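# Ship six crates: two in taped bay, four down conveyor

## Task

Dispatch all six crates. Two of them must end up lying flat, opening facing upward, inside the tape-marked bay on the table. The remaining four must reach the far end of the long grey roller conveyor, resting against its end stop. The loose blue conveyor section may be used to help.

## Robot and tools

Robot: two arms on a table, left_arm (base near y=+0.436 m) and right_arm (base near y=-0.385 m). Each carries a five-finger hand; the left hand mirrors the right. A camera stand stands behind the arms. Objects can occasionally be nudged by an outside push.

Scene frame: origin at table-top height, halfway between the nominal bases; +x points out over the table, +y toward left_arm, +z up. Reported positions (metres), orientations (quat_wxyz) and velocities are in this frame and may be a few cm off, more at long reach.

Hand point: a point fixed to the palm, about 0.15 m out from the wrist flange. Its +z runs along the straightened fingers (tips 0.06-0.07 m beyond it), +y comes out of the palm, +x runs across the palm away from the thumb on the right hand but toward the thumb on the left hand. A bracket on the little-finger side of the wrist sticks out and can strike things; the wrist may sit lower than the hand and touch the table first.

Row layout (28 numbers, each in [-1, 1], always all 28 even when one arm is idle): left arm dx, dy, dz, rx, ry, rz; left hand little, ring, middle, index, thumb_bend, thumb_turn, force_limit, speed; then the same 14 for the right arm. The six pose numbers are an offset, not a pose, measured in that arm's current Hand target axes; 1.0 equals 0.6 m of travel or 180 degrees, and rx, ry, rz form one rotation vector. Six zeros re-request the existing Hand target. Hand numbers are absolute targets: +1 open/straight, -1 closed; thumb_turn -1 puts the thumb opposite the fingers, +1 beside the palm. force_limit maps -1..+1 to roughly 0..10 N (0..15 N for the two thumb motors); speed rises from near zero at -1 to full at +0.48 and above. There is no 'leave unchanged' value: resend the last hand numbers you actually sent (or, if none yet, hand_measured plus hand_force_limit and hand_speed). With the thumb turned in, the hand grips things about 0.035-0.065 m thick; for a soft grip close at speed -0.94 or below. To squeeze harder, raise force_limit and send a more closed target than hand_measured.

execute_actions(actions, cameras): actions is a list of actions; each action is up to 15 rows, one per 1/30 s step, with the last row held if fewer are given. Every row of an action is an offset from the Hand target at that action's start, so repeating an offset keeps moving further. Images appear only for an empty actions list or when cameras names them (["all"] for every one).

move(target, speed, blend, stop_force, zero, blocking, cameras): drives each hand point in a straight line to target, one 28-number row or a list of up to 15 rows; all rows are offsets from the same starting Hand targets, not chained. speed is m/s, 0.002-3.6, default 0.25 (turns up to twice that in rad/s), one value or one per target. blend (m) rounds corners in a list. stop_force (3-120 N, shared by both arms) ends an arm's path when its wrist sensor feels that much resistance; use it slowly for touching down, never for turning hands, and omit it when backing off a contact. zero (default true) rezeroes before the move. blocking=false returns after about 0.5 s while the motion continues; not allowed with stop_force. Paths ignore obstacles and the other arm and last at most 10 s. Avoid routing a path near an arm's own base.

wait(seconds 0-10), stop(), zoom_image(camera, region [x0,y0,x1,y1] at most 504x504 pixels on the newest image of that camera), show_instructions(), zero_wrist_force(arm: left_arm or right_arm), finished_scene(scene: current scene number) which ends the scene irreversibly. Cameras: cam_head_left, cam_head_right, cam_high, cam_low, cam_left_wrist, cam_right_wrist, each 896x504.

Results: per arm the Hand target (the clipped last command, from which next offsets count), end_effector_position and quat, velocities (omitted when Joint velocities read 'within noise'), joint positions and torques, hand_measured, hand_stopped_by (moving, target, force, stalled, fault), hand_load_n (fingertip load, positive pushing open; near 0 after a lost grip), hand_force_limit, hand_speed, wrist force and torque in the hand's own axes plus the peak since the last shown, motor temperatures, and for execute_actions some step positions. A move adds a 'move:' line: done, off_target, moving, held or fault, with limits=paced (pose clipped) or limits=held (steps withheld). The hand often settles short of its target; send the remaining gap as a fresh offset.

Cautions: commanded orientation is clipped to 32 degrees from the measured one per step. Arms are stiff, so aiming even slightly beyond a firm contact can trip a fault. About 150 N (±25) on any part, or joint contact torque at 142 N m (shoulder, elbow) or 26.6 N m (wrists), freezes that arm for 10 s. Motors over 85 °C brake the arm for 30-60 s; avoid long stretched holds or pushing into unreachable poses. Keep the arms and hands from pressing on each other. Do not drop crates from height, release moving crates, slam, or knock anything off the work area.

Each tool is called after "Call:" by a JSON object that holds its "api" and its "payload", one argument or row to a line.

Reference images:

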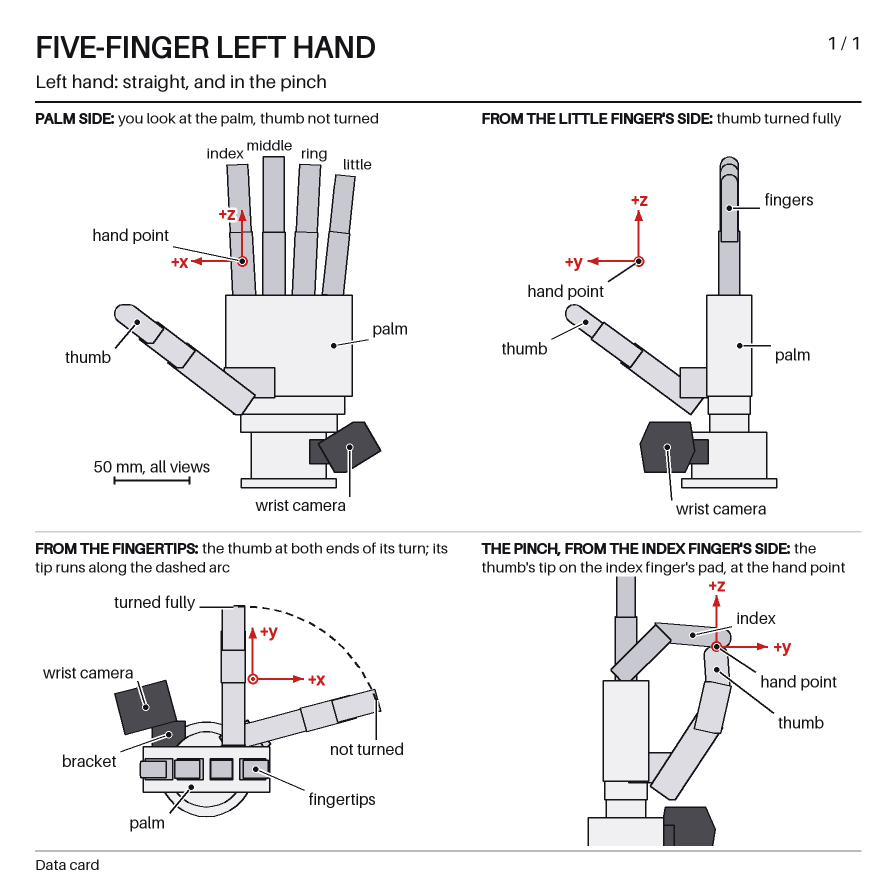

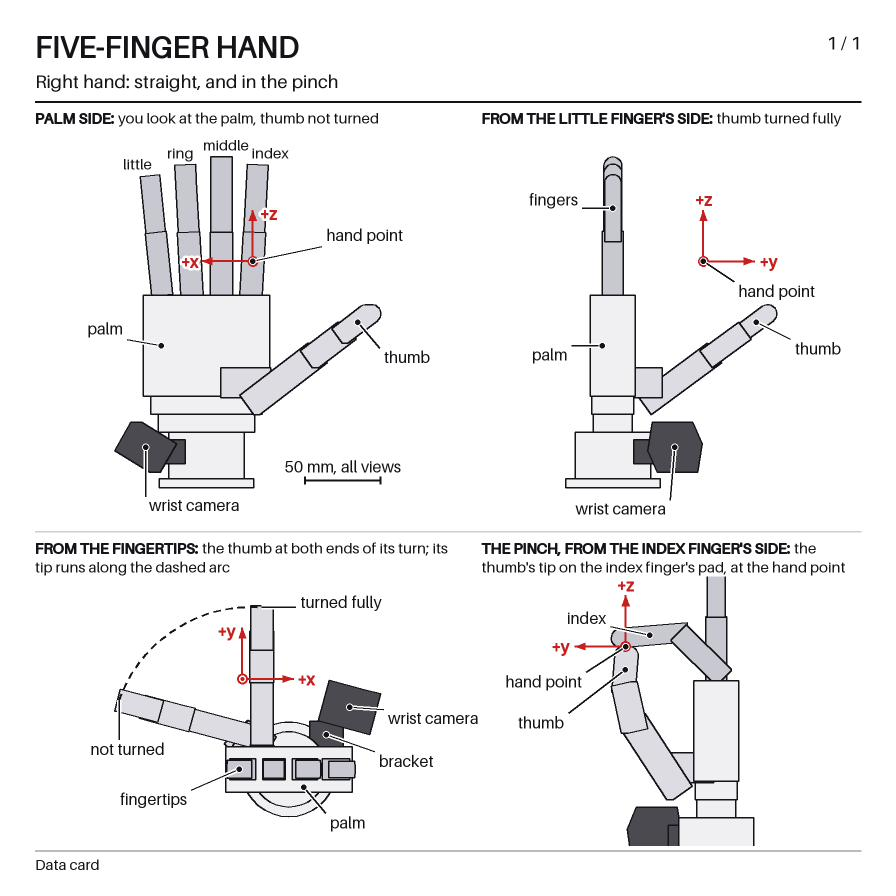

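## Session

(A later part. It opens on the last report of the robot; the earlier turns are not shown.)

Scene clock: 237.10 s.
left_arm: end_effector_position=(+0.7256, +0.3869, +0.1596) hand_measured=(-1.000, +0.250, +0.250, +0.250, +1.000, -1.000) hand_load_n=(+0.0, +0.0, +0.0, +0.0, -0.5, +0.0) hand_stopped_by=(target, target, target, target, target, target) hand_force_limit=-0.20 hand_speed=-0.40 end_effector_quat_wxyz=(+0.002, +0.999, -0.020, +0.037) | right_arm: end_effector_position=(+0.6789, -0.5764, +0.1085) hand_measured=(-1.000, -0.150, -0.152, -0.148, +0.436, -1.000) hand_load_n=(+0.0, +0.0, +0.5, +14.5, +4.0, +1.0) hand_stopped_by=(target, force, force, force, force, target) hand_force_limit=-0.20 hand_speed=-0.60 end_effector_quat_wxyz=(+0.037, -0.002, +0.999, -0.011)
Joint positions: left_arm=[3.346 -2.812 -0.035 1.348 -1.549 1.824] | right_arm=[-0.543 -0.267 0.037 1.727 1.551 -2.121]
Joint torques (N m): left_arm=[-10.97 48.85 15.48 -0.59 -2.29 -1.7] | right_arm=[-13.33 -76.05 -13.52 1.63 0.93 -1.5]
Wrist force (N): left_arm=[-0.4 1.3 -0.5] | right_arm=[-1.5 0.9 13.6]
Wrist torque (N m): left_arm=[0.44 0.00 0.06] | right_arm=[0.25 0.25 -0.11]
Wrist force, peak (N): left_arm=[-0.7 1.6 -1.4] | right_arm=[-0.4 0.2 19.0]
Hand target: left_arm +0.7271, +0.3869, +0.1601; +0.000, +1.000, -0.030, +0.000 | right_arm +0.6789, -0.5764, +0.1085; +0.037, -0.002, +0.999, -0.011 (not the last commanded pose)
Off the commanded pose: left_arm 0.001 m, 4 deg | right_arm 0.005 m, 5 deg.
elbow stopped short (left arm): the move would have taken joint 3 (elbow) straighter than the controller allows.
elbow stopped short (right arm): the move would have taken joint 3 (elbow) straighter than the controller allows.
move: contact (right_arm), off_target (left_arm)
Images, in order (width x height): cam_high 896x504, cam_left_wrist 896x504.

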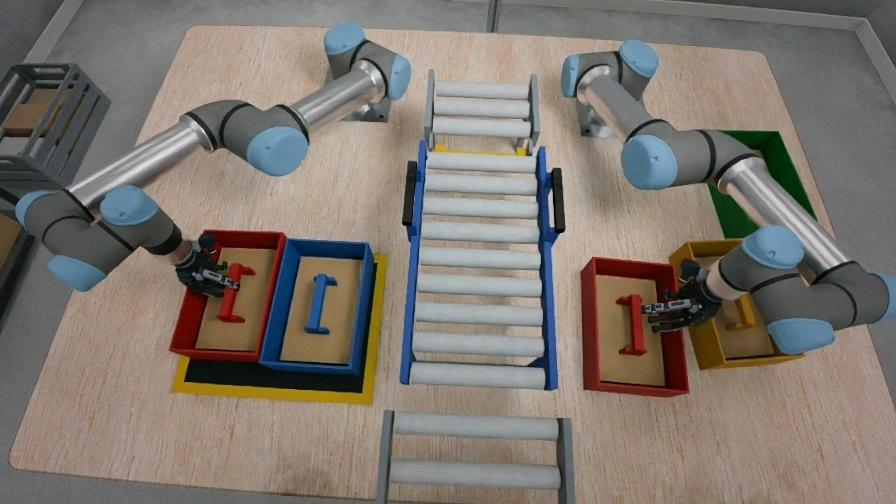

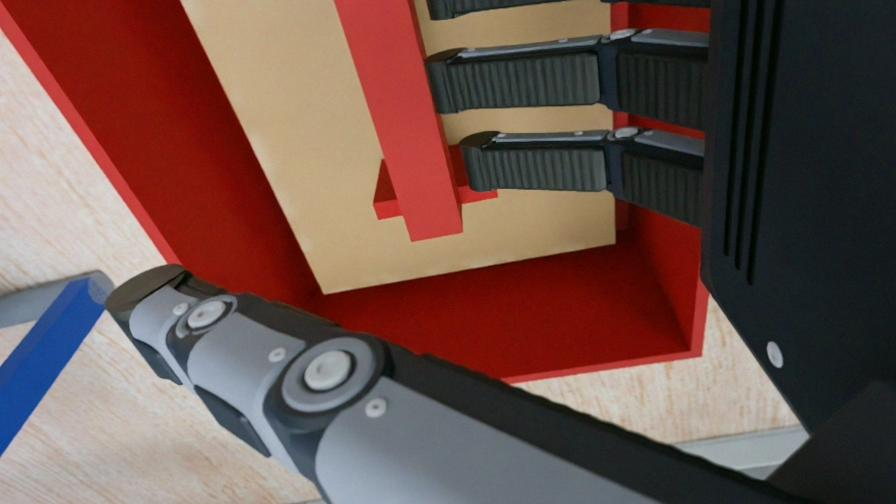

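Call:
{"api": "move", "payload": {
  "target": [-0.02,-0.013,0.005,0,0,0,-1,0.25,0.25,0.25,1,-1,-0.2,-0.4,0,0,0.003,0,0,0,-1,-0.6,-0.6,-0.6,-0.5,-1,-0.2,-0.6],
  "speed": 0.05,
  "cameras": ["cam_left_wrist"]
}}

Call:
{"api": "execute_actions", "payload": {
  "actions": [
    [[0,0,0,0,0,0,-1,0.25,0.25,0.25,1,-1,-0.2,-0.4,0,0,0,0,0,0,-1,-0.6,-0.6,-0.6,1,-1,-0.2,-0.3]],
    [[0,0,0,0,0,0,-1,0.25,0.25,0.25,1,-1,-0.2,-0.4,0,0,0,0,0,0,-1,-0.6,-0.6,-0.6,1,-1,-0.2,-0.3]],
    [[0,0,0,0,0,0,-1,0.25,0.25,0.25,1,-1,-0.2,-0.4,0,0,0,0,0,0,-1,0.25,0.25,0.25,1,-1,-0.2,-0.4]],
    [[0,0,0,0,0,0,-1,0.25,0.25,0.25,1,-1,-0.2,-0.4,0,0,0,0,0,0,-1,0.25,0.25,0.25,1,-1,-0.2,-0.4]]
  ],
  "cameras": ["cam_right_wrist"]
}}

Scene clock: 240.43 s.
left_arm: end_effector_position=(+0.7144, +0.3954, +0.1567) hand_measured=(-1.000, +0.250, +0.250, +0.250, +1.000, -1.000) hand_load_n=(+0.0, +0.0, +0.0, +0.0, +0.0, +0.0) hand_stopped_by=(target, target, target, target, target, target) hand_force_limit=-0.20 hand_speed=-0.40 end_effector_quat_wxyz=(+0.001, +1.000, -0.026, +0.014) | right_arm: end_effector_position=(+0.6791, -0.5765, +0.1067) hand_measured=(-1.000, -0.150, -0.152, -0.150, +0.436, -1.000) hand_load_n=(+0.5, +0.0, +0.0, +2.5, +7.0, +0.5) hand_stopped_by=(target, force, force, force, force, target) hand_force_limit=-0.20 hand_speed=-0.60 end_effector_quat_wxyz=(+0.037, -0.002, +0.999, -0.011)
Joint positions: left_arm=[3.357 -2.819 -0.035 1.309 -1.562 1.848] | right_arm=[-0.543 -0.273 0.054 1.717 1.551 -2.121]
Joint torques (N m): left_arm=[8.24 49.9 5.21 -4.24 -2.15 2.29] | right_arm=[8.85 -64.14 -7.73 -0.77 2.35 -1.36]
Wrist force (N): left_arm=[-0.8 1.3 -0.9] | right_arm=[-1.2 2.9 -5.9]
Wrist torque (N m): left_arm=[0.45 0.05 0.00] | right_arm=[0.13 0.25 -0.11]
Wrist force, peak (N): left_arm=[-0.6 1.6 -0.8] | right_arm=[-1.0 0.8 14.1]
Hand target: left_arm +0.7156, +0.3954, +0.1571; +0.000, +1.000, -0.030, +0.000 | right_arm +0.6790, -0.5765, +0.1067; +0.037, -0.002, +0.999, -0.011
Off the commanded pose: left_arm 0.001 m, 2 deg | right_arm 0.000 m, 0 deg.
elbow stopped short (left arm): the move would have taken joint 3 (elbow) straighter than the controller allows.
move: done
Images, in order (width x height): cam_left_wrist 896x504.

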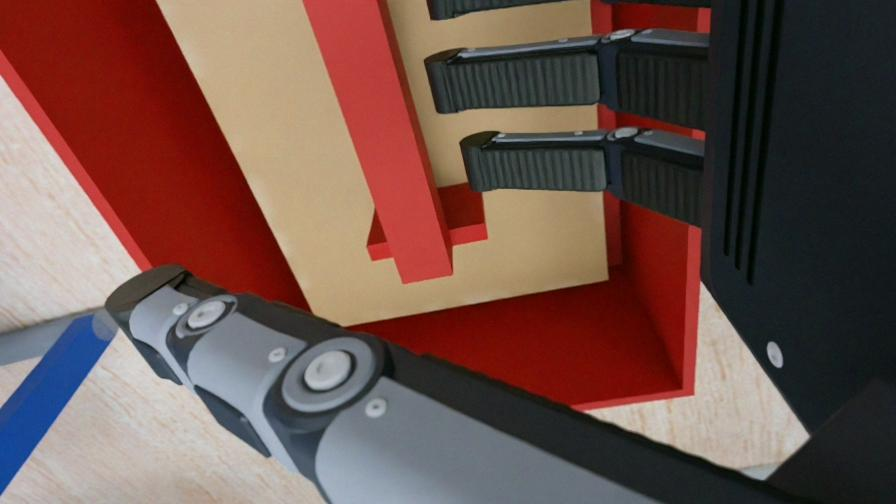

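Scene clock: 242.63 s.
left_arm: end_effector_position=(+0.7144, +0.3954, +0.1567) hand_measured=(-1.000, +0.250, +0.250, +0.250, +1.000, -1.000) hand_load_n=(+0.0, +0.0, +0.0, +0.0, +0.0, +0.0) hand_stopped_by=(target, target, target, target, target, target) hand_force_limit=-0.20 hand_speed=-0.40 end_effector_quat_wxyz=(+0.001, +1.000, -0.026, +0.014) | right_arm: end_effector_position=(+0.6790, -0.5764, +0.1067) hand_measured=(-1.000, +0.246, +0.226, +0.250, +1.000, -1.000) hand_load_n=(+0.0, -12.0, -13.5, +0.0, +0.0, +0.0) hand_stopped_by=(target, target, stalled, target, target, target) hand_force_limit=-0.20 hand_speed=-0.40 end_effector_quat_wxyz=(+0.037, -0.002, +0.999, -0.011)
Joint positions: left_arm=[3.357 -2.819 -0.035 1.309 -1.562 1.848] | right_arm=[-0.543 -0.279 0.066 1.71 1.551 -2.121]
Joint torques (N m): left_arm=[8.72 48.46 5.09 -4.26 -2.24 2.09] | right_arm=[-5.95 -55.96 -5.04 -3.07 5.46 0.67]
Wrist force (N): left_arm=[-0.6 1.3 -0.7] | right_arm=[-2.5 8.7 -19.0]
Wrist torque (N m): left_arm=[0.44 0.03 0.00] | right_arm=[-0.09 0.72 0.11]
Wrist force, peak (N): left_arm=[-0.9 1.6 -0.9] | right_arm=[-2.4 8.8 -19.2]
Hand target: left_arm +0.7156, +0.3954, +0.1571; +0.000, +1.000, -0.030, +0.000 | right_arm +0.6790, -0.5765, +0.1067; +0.037, -0.002, +0.999, -0.011
Off the commanded pose: left_arm 0.001 m, 2 deg | right_arm 0.000 m, 0 deg.
elbow stopped short (left arm): the move would have taken joint 3 (elbow) straighter than the controller allows.
Step readings (end_effector_position of left_arm | right_arm):
0: (+0.7144, +0.3954, +0.1567) | (+0.6791, -0.5765, +0.1067)
1: (+0.7144, +0.3954, +0.1567) | (+0.6791, -0.5765, +0.1067)
2: (+0.7144, +0.3954, +0.1567) | (+0.6791, -0.5765, +0.1067)
4: (+0.7144, +0.3954, +0.1567) | (+0.6791, -0.5765, +0.1067)
8: (+0.7144, +0.3954, +0.1567) | (+0.6791, -0.5765, +0.1067)
15: (+0.7144, +0.3954, +0.1567) | (+0.6790, -0.5765, +0.1067)
16: (+0.7144, +0.3954, +0.1567) | (+0.6790, -0.5765, +0.1067)
17: (+0.7144, +0.3954, +0.1567) | (+0.6790, -0.5765, +0.1067)
19: (+0.7144, +0.3954, +0.1567) | (+0.6790, -0.5765, +0.1067)
23: (+0.7144, +0.3954, +0.1567) | (+0.6790, -0.5765, +0.1067)
30: (+0.7144, +0.3954, +0.1567) | (+0.6790, -0.5764, +0.1067)
31: (+0.7144, +0.3954, +0.1567) | (+0.6790, -0.5764, +0.1067)
32: (+0.7144, +0.3954, +0.1567) | (+0.6790, -0.5764, +0.1067)
34: (+0.7144, +0.3954, +0.1567) | (+0.6790, -0.5764, +0.1067)
38: (+0.7144, +0.3954, +0.1567) | (+0.6790, -0.5764, +0.1067)
45: (+0.7144, +0.3954, +0.1567) | (+0.6790, -0.5764, +0.1068)
46: (+0.7144, +0.3954, +0.1567) | (+0.6790, -0.5764, +0.1068)
47: (+0.7144, +0.3954, +0.1567) | (+0.6790, -0.5764, +0.1068)
49: (+0.7144, +0.3954, +0.1567) | (+0.6790, -0.5764, +0.1068)
53: (+0.7144, +0.3954, +0.1567) | (+0.6790, -0.5764, +0.1067)
60: (+0.7144, +0.3954, +0.1567) | (+0.6790, -0.5764, +0.1067)
Images, in order (width x height): cam_right_wrist 896x504.

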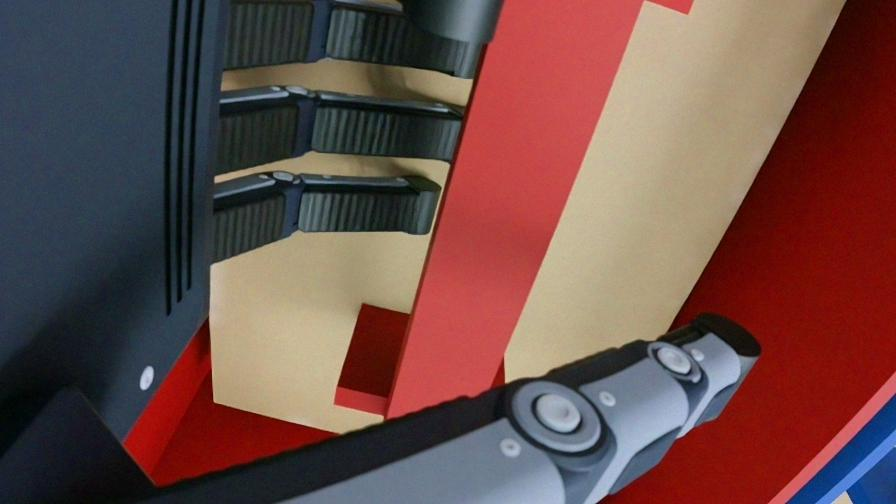

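Call:
{"api": "move", "payload": {
  "target": [
    [0,-0.008,0.02,0,0,0,-1,0.25,0.25,0.25,1,-1,-0.2,-0.4,0,-0.012,-0.015,0,0,0,-1,0.25,0.25,0.25,1,-1,-0.2,-0.4],
    [0,-0.008,0.07,0,0,0,-1,0.25,0.25,0.25,1,-1,-0.2,-0.4,0,-0.0333,-0.08,0,0,0,-1,0.25,0.25,0.25,1,-1,-0.2,-0.4],
    [0,-0.008,0.1117,0,0,0,-1,0.25,0.25,0.25,1,-1,-0.2,-0.4,0,-0.0333,-0.15,0,0,0,-1,0.25,0.25,0.25,1,-1,-0.2,-0.4]
  ],
  "speed": [0.04, 0.1, 0.1],
  "blend": [0.004, 0.02, 0],
  "cameras": ["cam_high","cam_left_wrist"]
}}

Call:
{"api": "zoom_image", "payload": {
  "camera": "cam_high",
  "region": [170, 190, 420, 430]
}}

Scene clock: 245.77 s.
left_arm: end_effector_position=(+0.7159, +0.4002, +0.0901) hand_measured=(-1.000, +0.250, +0.250, +0.250, +1.000, -1.000) hand_load_n=(+0.0, +0.0, +0.0, +0.0, +0.0, +0.0) hand_stopped_by=(target, target, target, target, target, target) hand_force_limit=-0.20 hand_speed=-0.40 end_effector_quat_wxyz=(+0.000, +1.000, -0.030, +0.000) | right_arm: end_effector_position=(+0.6711, -0.5939, +0.1963) hand_measured=(-1.000, +0.246, +0.228, +0.250, +1.000, -1.000) hand_load_n=(+0.0, +0.0, +0.0, +0.0, +0.0, +0.0) hand_stopped_by=(target, target, stalled, target, target, target) hand_force_limit=-0.20 hand_speed=-0.40 end_effector_quat_wxyz=(+0.086, +0.013, +0.996, -0.025)
Joint positions: left_arm=[3.36 -2.775 -0.301 1.506 -1.57 1.859] | right_arm=[-0.581 -0.386 0.035 1.75 1.52 -2.126]
Joint torques (N m): left_arm=[8.38 62.56 5.74 -0.58 2.41 -1.75] | right_arm=[-12.93 -64.59 -20.18 3.93 -2.36 1.02]
Wrist force (N): left_arm=[-0.3 1.1 -0.8] | right_arm=[-1.2 0.0 -1.0]
Wrist torque (N m): left_arm=[0.41 -0.02 0.13] | right_arm=[0.16 0.10 -0.19]
Wrist force, peak (N): left_arm=[-0.6 1.6 -1.0] | right_arm=[-2.5 8.9 -19.2]
Hand target: left_arm +0.7159, +0.4002, +0.0900; +0.000, +1.000, -0.030, +0.000 | right_arm +0.6725, -0.5945, +0.1969; +0.037, -0.002, +0.999, -0.011
Off the commanded pose: left_arm 0.000 m, 0 deg | right_arm 0.002 m, 6 deg.
elbow stopped short (left arm): the move would have taken joint 3 (elbow) straighter than the controller allows.
elbow stopped short (right arm): the move would have taken joint 3 (elbow) straighter than the controller allows.
move: off_target (right_arm)
Images, in order (width x height): cam_high 896x504, cam_left_wrist 896x504.

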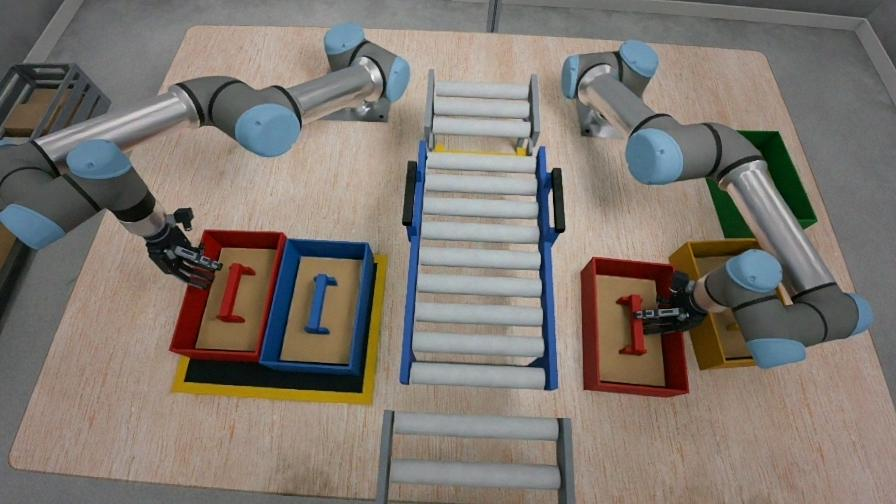

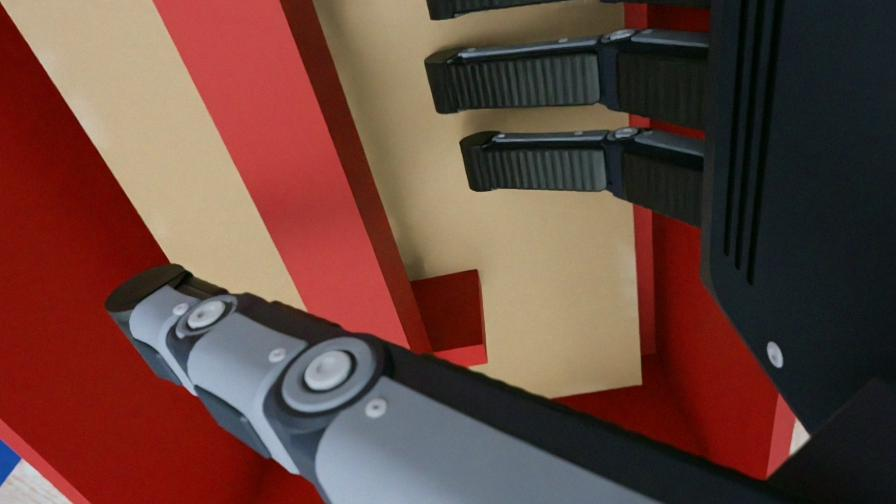

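Scaled by 2.016 from the camera's 896x504 image, which has a finer 1280x720 frame.

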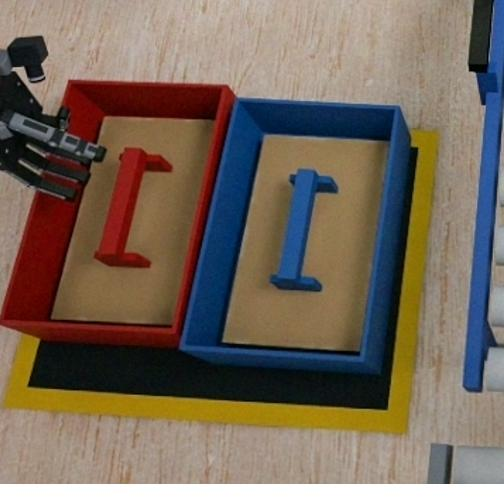

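Call:
{"api": "move", "payload": {
  "target": [
    [0,0.015,0,0,0,0,-1,0.25,0.25,0.25,1,-1,-0.2,-0.4,0.1135,0.0559,-0.0985,-0.0035,0.0118,0,-1,0.25,0.25,0.25,1,-1,-0.2,-0.4],
    [0,0.029,0,0,0,0,-1,0.25,0.25,0.25,1,-1,-0.2,-0.4,0.3377,0.0733,-0.1155,-0.007,0.0236,0.0013,-1,0.25,0.25,0.25,1,-1,-0.2,-0.4]
  ],
  "speed": 0.2,
  "blend": 0.02,
  "cameras": []
}}

Call:
{"api": "move", "payload": {
  "target": [0,0,0,0,0,0,-1,-0.6,-0.6,-0.6,1,-1,-0.3,-0.6,0,0,0.02,0,0,0,-1,-1,-1,-1,1,-1,-0.2,-0.4],
  "speed": 0.1,
  "cameras": []
}}

Call:
{"api": "move", "payload": {
  "target": [0,0,0,0,0,0,-1,-0.6,-0.6,-0.6,-0.5,-1,-0.2,-0.6,0,0,0.24,0,0,0,-1,-1,-1,-1,1,-1,-0.2,-0.4],
  "speed": 0.15,
  "stop_force": 20,
  "cameras": ["cam_high","cam_left_wrist"]
}}

Scene clock: 251.17 s.
left_arm: end_effector_position=(+0.7149, +0.3828, +0.0900) hand_measured=(-1.000, +0.250, +0.250, +0.250, +1.000, -1.000) hand_load_n=(+0.0, +0.0, +0.0, +0.5, +0.0, +0.0) hand_stopped_by=(target, target, target, target, target, target) hand_force_limit=-0.20 hand_speed=-0.40 end_effector_quat_wxyz=(+0.000, +1.000, -0.030, +0.000) | right_arm: end_effector_position=(+0.4652, -0.5499, +0.2502) hand_measured=(-1.000, +0.246, +0.228, +0.250, +1.000, -1.000) hand_load_n=(+0.5, +0.0, +0.0, +0.0, +0.0, +0.0) hand_stopped_by=(target, target, stalled, target, target, target) hand_force_limit=-0.20 hand_speed=-0.40 end_effector_quat_wxyz=(+0.000, +0.000, +1.000, +0.000)
Joint positions: left_arm=[3.336 -2.763 -0.325 1.518 -1.57 1.835] | right_arm=[-0.707 -1.059 1.142 1.488 1.571 -2.282]
Joint torques (N m): left_arm=[-10.47 61.83 6.26 -0.83 2.47 -1.8] | right_arm=[-11.91 -46.47 -8.02 0.54 -2.22 -1.52]
Wrist force (N): left_arm=[-0.3 1.4 -0.8] | right_arm=[-0.8 0.0 -0.8]
Wrist torque (N m): left_arm=[0.45 -0.03 0.13] | right_arm=[0.15 0.06 -0.01]
Wrist force, peak (N): left_arm=[-0.6 1.7 -0.6] | right_arm=[-1.5 0.6 -1.1]
Hand target: left_arm +0.7149, +0.3828, +0.0900; +0.000, +1.000, -0.030, +0.000 | right_arm +0.4652, -0.5499, +0.2502; +0.000, +0.000, +1.000, +0.000
Off the commanded pose: left_arm 0.000 m, 0 deg | right_arm 0.000 m, 0 deg.
move: done
No camera images: "cameras" was empty.

Scene clock: 252.20 s.
left_arm: end_effector_position=(+0.7148, +0.3828, +0.0900) hand_measured=(-1.000, -0.038, -0.038, -0.038, +1.000, -1.000) hand_load_n=(+0.0, +5.5, +7.0, +7.5, +0.0, +0.0) hand_stopped_by=(target, force, force, force, target, target) hand_force_limit=-0.30 hand_speed=-0.60 end_effector_quat_wxyz=(+0.000, +1.000, -0.030, +0.000) | right_arm: end_effector_position=(+0.4652, -0.5499, +0.2382) hand_measured=(-1.000, -1.000, -1.000, -1.000, +1.000, -1.000) hand_load_n=(+0.0, +0.0, +0.0, +0.0, +0.0, +0.0) hand_stopped_by=(target, target, target, target, target, target) hand_force_limit=-0.20 hand_speed=-0.40 end_effector_quat_wxyz=(+0.000, +0.000, +1.000, +0.000)
Joint positions: left_arm=[3.336 -2.763 -0.325 1.518 -1.57 1.835] | right_arm=[-0.707 -1.056 1.169 1.459 1.571 -2.282]
Joint torques (N m): left_arm=[-8.37 72.34 36.88 -6 1.26 -0.61] | right_arm=[-12.96 -25.69 -8.67 0.52 -0.57 -1.62]
Wrist force (N): left_arm=[0.1 1.5 16.7] | right_arm=[-1.0 0.4 -0.5]
Wrist torque (N m): left_arm=[0.47 0.32 0.14] | right_arm=[0.20 0.08 0.00]
Wrist force, peak (N): left_arm=[-1.5 1.3 18.4] | right_arm=[-1.1 0.0 -1.0]
Hand target: left_arm +0.7149, +0.3828, +0.0900; +0.000, +1.000, -0.030, +0.000 | right_arm +0.4652, -0.5499, +0.2382; +0.000, +0.000, +1.000, +0.000
Off the commanded pose: left_arm 0.000 m, 0 deg | right_arm 0.000 m, 0 deg.
move: done
No camera images: "cameras" was empty.

Scene clock: 254.43 s.
left_arm: end_effector_position=(+0.7149, +0.3828, +0.0900) hand_measured=(-1.000, -0.038, -0.038, -0.038, +0.362, -1.000) hand_load_n=(+0.0, +8.0, +10.5, +10.5, +8.5, +0.5) hand_stopped_by=(target, force, force, force, force, target) hand_force_limit=-0.20 hand_speed=-0.60 end_effector_quat_wxyz=(+0.000, +1.000, -0.030, +0.000) | right_arm: end_effector_position=(+0.4651, -0.5499, +0.0942) hand_measured=(-1.000, -1.000, -1.000, -1.000, +1.000, -1.000) hand_load_n=(+0.0, +0.0, +0.0, +0.0, +0.0, +0.0) hand_stopped_by=(target, target, target, target, target, target) hand_force_limit=-0.20 hand_speed=-0.40 end_effector_quat_wxyz=(+0.000, +0.000, +1.000, +0.000)
Joint positions: left_arm=[3.336 -2.763 -0.325 1.518 -1.57 1.835] | right_arm=[-0.708 -0.96 1.398 1.133 1.571 -2.283]
Joint torques (N m): left_arm=[-0.06 73.27 35.92 -4.54 -0.89 1.55] | right_arm=[-9.26 -27.48 -7.56 0.41 -2.25 1.09]
Wrist force (N): left_arm=[-0.6 1.4 16.5] | right_arm=[-1.0 0.2 -0.7]
Wrist torque (N m): left_arm=[0.44 0.40 0.13] | right_arm=[0.18 0.08 -0.02]
Wrist force, peak (N): left_arm=[0.1 1.7 17.0] | right_arm=[-1.0 -0.1 -1.6]
Hand target: left_arm +0.7149, +0.3828, +0.0900; +0.000, +1.000, -0.030, +0.000 | right_arm +0.4651, -0.5499, +0.0942; +0.000, +0.000, +1.000, +0.000
Off the commanded pose: left_arm 0.000 m, 0 deg | right_arm 0.000 m, 0 deg.
move: done
Images, in order (width x height): cam_high 896x504, cam_left_wrist 896x504.

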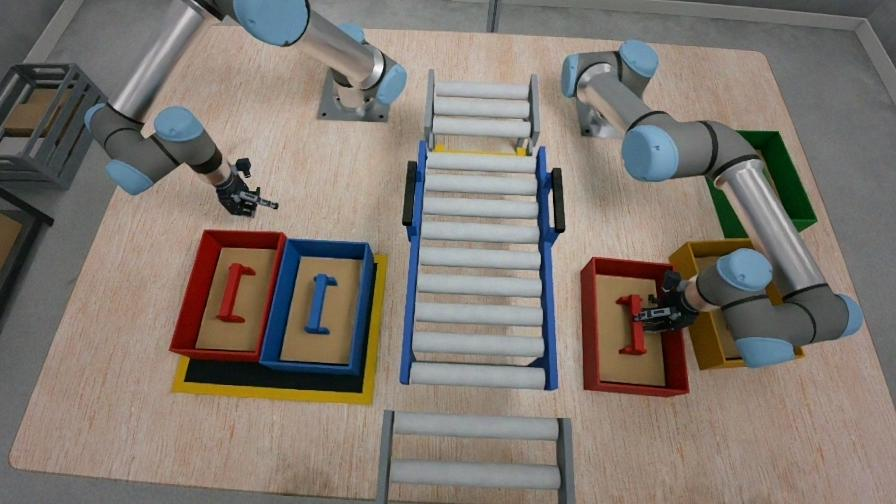

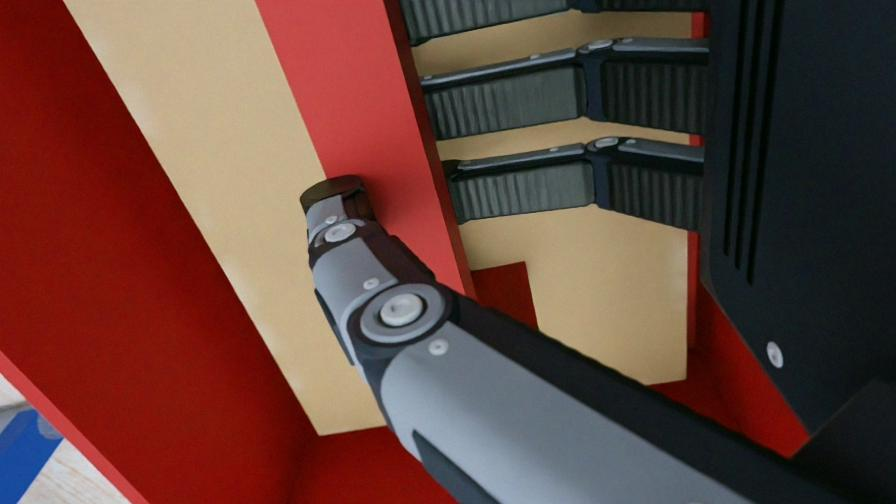

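Call:
{"api": "move", "payload": {
  "target": [0,0,0,0,0,0,-1,-0.6,-0.6,-0.6,-0.5,-1,-0.2,-0.6,-0.1057,0,0,0,0,0,-1,-1,-1,-1,1,-1,-0.2,-0.4],
  "speed": 0.05,
  "stop_force": 25,
  "cameras": ["cam_high","cam_head_right"]
}}

Scene clock: 259.70 s.
left_arm: end_effector_position=(+0.7149, +0.3828, +0.0900) hand_measured=(-1.000, -0.038, -0.038, -0.038, +0.362, -1.000) hand_load_n=(+0.0, +8.0, +10.5, +10.5, +8.5, +0.5) hand_stopped_by=(target, force, force, force, force, target) hand_force_limit=-0.20 hand_speed=-0.60 end_effector_quat_wxyz=(+0.000, +1.000, -0.030, +0.000) | right_arm: end_effector_position=(+0.5285, -0.5499, +0.0941) hand_measured=(-1.000, -1.000, -1.000, -1.000, +1.000, -1.000) hand_load_n=(+0.5, +0.0, +0.0, +0.0, +0.0, +0.0) hand_stopped_by=(target, target, target, target, target, target) hand_force_limit=-0.20 hand_speed=-0.40 end_effector_quat_wxyz=(+0.000, +0.000, +1.000, +0.000)
Joint positions: left_arm=[3.336 -2.763 -0.325 1.518 -1.57 1.835] | right_arm=[-0.633 -0.825 1.163 1.233 1.571 -2.208]
Joint torques (N m): left_arm=[7.57 72.15 30.09 -2.59 -0.72 1.38] | right_arm=[13.85 -32.51 -25.91 3.2 1.06 1.21]
Wrist force (N): left_arm=[-0.5 1.4 16.5] | right_arm=[5.4 -1.1 -1.7]
Wrist torque (N m): left_arm=[0.45 0.37 0.15] | right_arm=[0.09 -0.11 0.13]
Wrist force, peak (N): left_arm=[-0.5 1.5 16.6] | right_arm=[7.1 -0.5 -1.4]
Hand target: left_arm +0.7149, +0.3828, +0.0900; +0.000, +1.000, -0.030, +0.000 | right_arm +0.5285, -0.5499, +0.0941; +0.000, +0.000, +1.000, +0.000
Off the commanded pose: left_arm 0.000 m, 0 deg | right_arm 0.000 m, 0 deg.
move: done
Images, in order (width x height): cam_head_right 896x504, cam_high 896x504.

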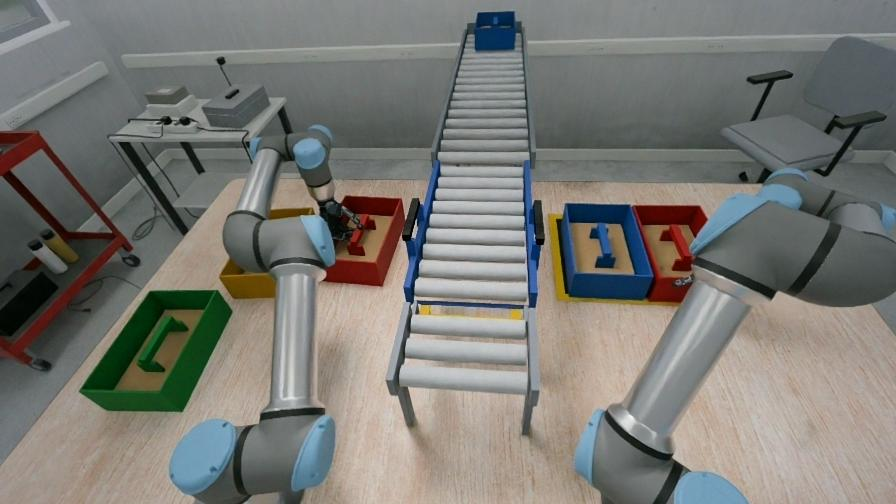

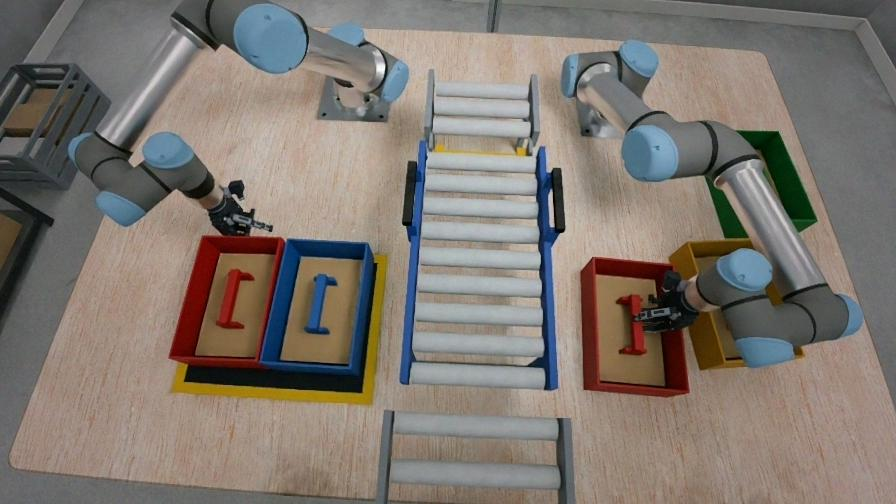

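Call:
{"api": "zoom_image", "payload": {
  "camera": "cam_high",
  "region": [150, 200, 400, 420]
}}

Scaled by 2.016 from the camera's 896x504 image, which has a finer 1280x720 frame.

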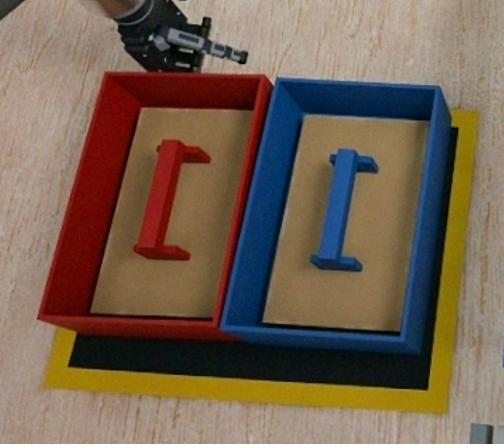

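Call:
{"api": "move", "payload": {
  "target": [
    [0,0,-0.0667,0,0,0,-1,-0.6,-0.6,-0.6,-0.5,-1,-0.2,-0.6,0.0667,0,0,0,0,0,-1,-1,-1,-1,1,-1,-0.2,-0.4],
    [-0.4903,0.0338,-0.6167,0,0,0,-1,-0.6,-0.6,-0.6,-0.5,-1,-0.2,-0.6,0.2,0,-0.35,0,0,0,-1,-1,-1,-1,1,-1,-0.2,-0.4]
  ],
  "speed": [0.08,0.2],
  "cameras": ["cam_high","cam_left_wrist"]
}}

Scene clock: 268.87 s.
left_arm: end_effector_position=(+0.4198, +0.3803, +0.4597) hand_measured=(-1.000, -0.038, -0.038, -0.038, +0.360, -1.000) hand_load_n=(+0.0, +2.5, +9.0, +10.5, +0.0, +0.5) hand_stopped_by=(target, force, force, force, force, target) hand_force_limit=-0.20 hand_speed=-0.60 end_effector_quat_wxyz=(+0.000, +1.000, -0.030, +0.000) | right_arm: end_effector_position=(+0.4087, -0.5499, +0.3041) hand_measured=(-1.000, -1.000, -1.000, -1.000, +1.000, -1.000) hand_load_n=(+0.0, +0.0, +0.0, +0.0, +0.0, +0.0) hand_stopped_by=(target, target, target, target, target, target) hand_force_limit=-0.20 hand_speed=-0.40 end_effector_quat_wxyz=(+0.000, +0.000, +1.000, +0.000)
Joint positions: left_arm=[3.483 -1.844 -0.937 1.211 -1.57 1.982] | right_arm=[-0.789 -1.198 1.209 1.561 1.571 -2.364]
Joint torques (N m): left_arm=[8.27 39.46 36.89 -6.27 3.87 2.07] | right_arm=[-12.76 -42.31 -25.51 4.18 0.01 -1.69]
Wrist force (N): left_arm=[0.0 0.9 18.1] | right_arm=[-1.0 -0.2 -1.4]
Wrist torque (N m): left_arm=[0.46 0.17 0.04] | right_arm=[0.18 0.11 -0.03]
Wrist force, peak (N): left_arm=[0.8 1.3 20.8] | right_arm=[5.6 -1.1 -1.8]
Hand target: left_arm +0.4197, +0.3803, +0.4598; +0.000, +1.000, -0.030, +0.000 | right_arm +0.4086, -0.5499, +0.3042; +0.000, +0.000, +1.000, +0.000
Off the commanded pose: left_arm 0.000 m, 0 deg | right_arm 0.000 m, 0 deg.
move: done
Images, in order (width x height): cam_high 896x504, cam_left_wrist 896x504.

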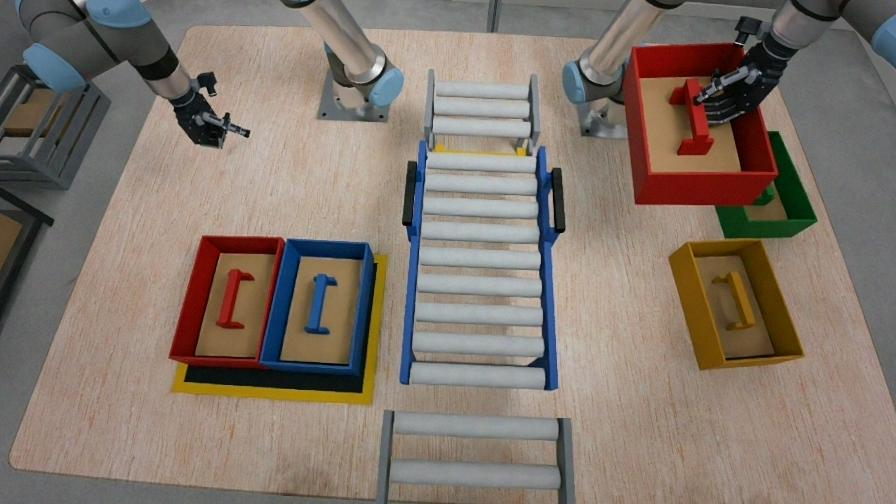

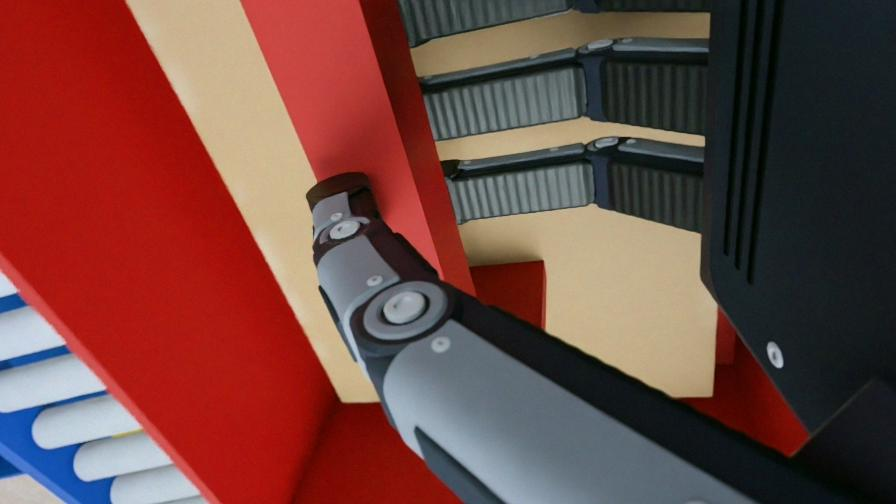

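Call:
{"api": "move", "payload": {
  "target": [
    [-0.1402,0.4429,0,0,0,0,-1,-0.6,-0.6,-0.6,-0.5,-1,-0.2,-0.6,0,0,0,0,0,0,-1,-1,-1,-1,1,-1,-0.2,-0.4],
    [-0.2257,0.6316,0.1,-0.0611,0.0023,-0.0133,-1,-0.6,-0.6,-0.6,-0.5,-1,-0.2,-0.6,0,0,0,0,0,0,-1,-1,-1,-1,1,-1,-0.2,-0.4]
  ],
  "speed": 0.2,
  "blend": 0.04,
  "cameras": ["cam_high","cam_low"]
}}

Call:
{"api": "zoom_image", "payload": {
  "camera": "cam_high",
  "region": [400, 10, 580, 190]
}}

Scene clock: 272.67 s.
left_arm: end_effector_position=(+0.2619, +0.0102, +0.3999) hand_measured=(-1.000, -0.038, -0.038, -0.038, +0.360, -1.000) hand_load_n=(+0.5, +0.5, +11.5, +12.5, +0.0, +0.0) hand_stopped_by=(target, force, force, force, force, target) hand_force_limit=-0.20 hand_speed=-0.60 end_effector_quat_wxyz=(+0.096, +0.995, -0.009, +0.001) | right_arm: end_effector_position=(+0.4086, -0.5499, +0.3042) hand_measured=(-1.000, -1.000, -1.000, -1.000, +1.000, -1.000) hand_load_n=(+0.0, +0.0, +0.0, +0.0, +0.0, +0.0) hand_stopped_by=(target, target, target, target, target, target) hand_force_limit=-0.20 hand_speed=-0.40 end_effector_quat_wxyz=(+0.000, +0.000, +1.000, +0.000)
Joint positions: left_arm=[2.554 -1.787 -1.183 1.506 -1.41 1.003] | right_arm=[-0.789 -1.199 1.209 1.561 1.571 -2.364]
Joint torques (N m): left_arm=[-10.47 27.48 11.97 -0.73 4.17 -1.56] | right_arm=[-12.9 -41.64 -25.37 4.22 1.62 -1.63]
Wrist force (N): left_arm=[-0.7 -2.4 17.8] | right_arm=[-1.0 -0.5 -1.1]
Wrist torque (N m): left_arm=[0.55 0.14 0.15] | right_arm=[0.11 0.09 -0.05]
Wrist force, peak (N): left_arm=[-1.3 -0.5 19.5] | right_arm=[-1.1 -0.3 -1.5]
Hand target: left_arm +0.2619, +0.0102, +0.3998; +0.096, +0.995, -0.009, +0.001 | right_arm +0.4086, -0.5499, +0.3042; +0.000, +0.000, +1.000, +0.000
Off the commanded pose: left_arm 0.000 m, 0 deg | right_arm 0.000 m, 0 deg.
move: done
Images, in order (width x height): cam_high 896x504, cam_low 896x504.

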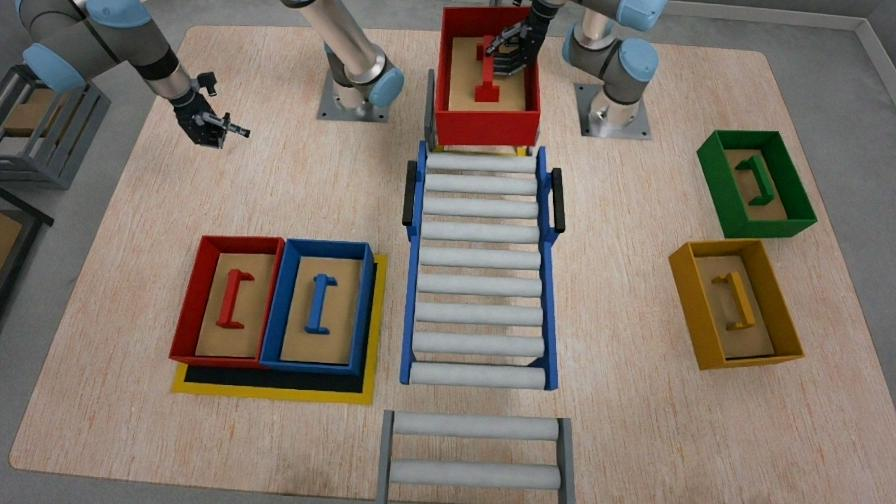

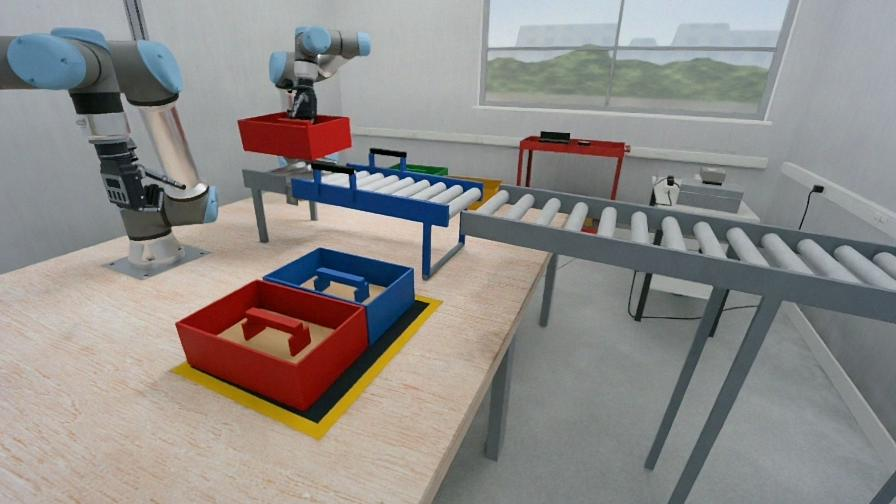

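Scaled by 2.800 from the camera's 896x504 image, which has a finer 1280x720 frame.

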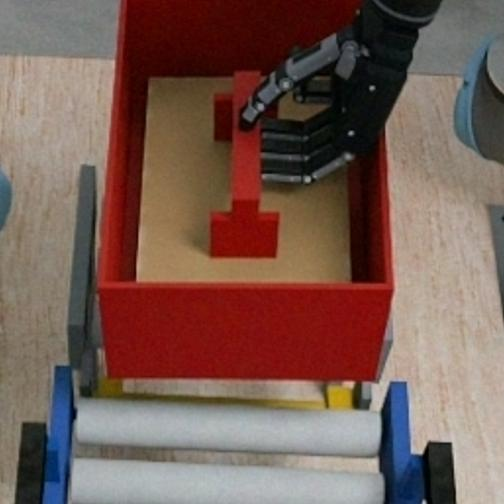

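Call:
{"api": "move", "payload": {
  "target": [-0.0005,-0.0261,0.1339,0,0,0,-1,-0.6,-0.6,-0.6,-0.5,-1,-0.2,-0.6,0,0,0,0,0,0,-1,-1,-1,-1,1,-1,-0.2,-0.4],
  "speed": 0.04,
  "stop_force": 14,
  "cameras": ["cam_high","cam_low"]
}}

Call:
{"api": "zoom_image", "payload": {
  "camera": "cam_high",
  "region": [400, 10, 580, 190]
}}

Scene clock: 277.23 s.
left_arm: end_effector_position=(+0.2618, +0.0102, +0.3233) hand_measured=(-1.000, -0.040, -0.040, -0.038, +0.360, -1.000) hand_load_n=(+0.0, +0.0, +1.0, +6.0, +0.0, +0.0) hand_stopped_by=(target, force, force, force, force, target) hand_force_limit=-0.20 hand_speed=-0.60 end_effector_quat_wxyz=(+0.096, +0.995, -0.009, +0.001) | right_arm: end_effector_position=(+0.4086, -0.5499, +0.3042) hand_measured=(-1.000, -1.000, -1.000, -1.000, +1.000, -1.000) hand_load_n=(+0.0, +0.0, +0.0, +0.5, +0.0, +0.0) hand_stopped_by=(target, target, target, target, target, target) hand_force_limit=-0.20 hand_speed=-0.40 end_effector_quat_wxyz=(+0.000, +0.000, +1.000, +0.000)
Joint positions: left_arm=[2.554 -1.774 -1.396 1.705 -1.41 1.002] | right_arm=[-0.789 -1.199 1.209 1.561 1.571 -2.364]
Joint torques (N m): left_arm=[-5.83 30.11 33.19 -4.14 2.21 1.42] | right_arm=[-13.14 -40.07 -25.7 4.25 1.68 -1.65]
Wrist force (N): left_arm=[-0.2 -0.2 4.3] | right_arm=[-1.0 -0.2 -1.2]
Wrist torque (N m): left_arm=[0.45 -0.05 0.15] | right_arm=[0.14 0.10 -0.04]
Wrist force, peak (N): left_arm=[-0.6 -3.8 17.8] | right_arm=[-1.0 -0.6 -1.5]
Hand target: left_arm +0.2618, +0.0102, +0.3233; +0.096, +0.995, -0.009, +0.001 (not the last commanded pose) | right_arm +0.4086, -0.5499, +0.3042; +0.000, +0.000, +1.000, +0.000
Off the commanded pose: left_arm 0.005 m, 0 deg | right_arm 0.000 m, 0 deg.
move: contact (left_arm)
Images, in order (width x height): cam_high 896x504, cam_low 896x504.

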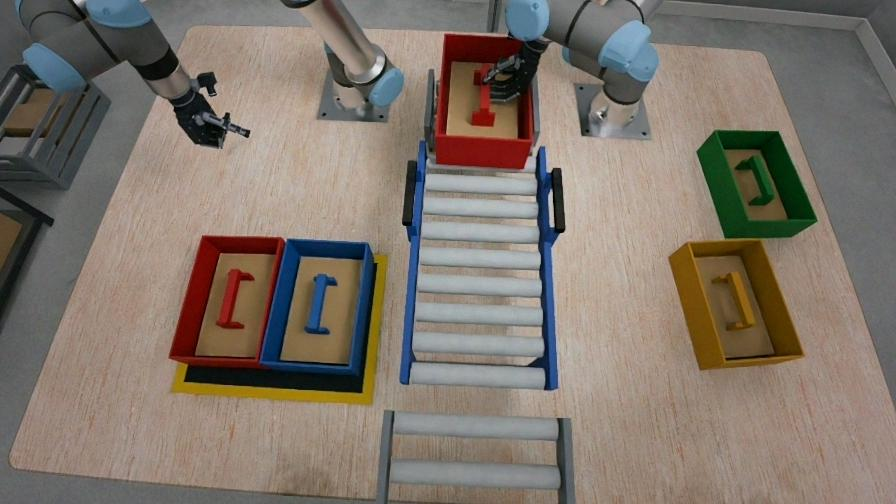

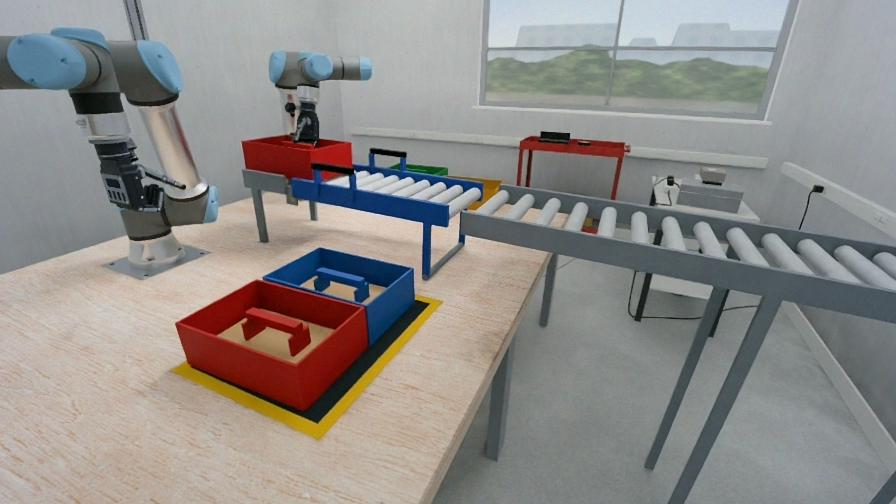

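Scaled by 2.800 from the camera's 896x504 image, which has a finer 1280x720 frame.

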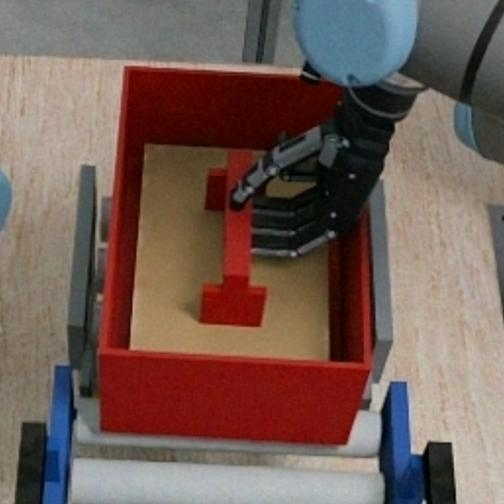

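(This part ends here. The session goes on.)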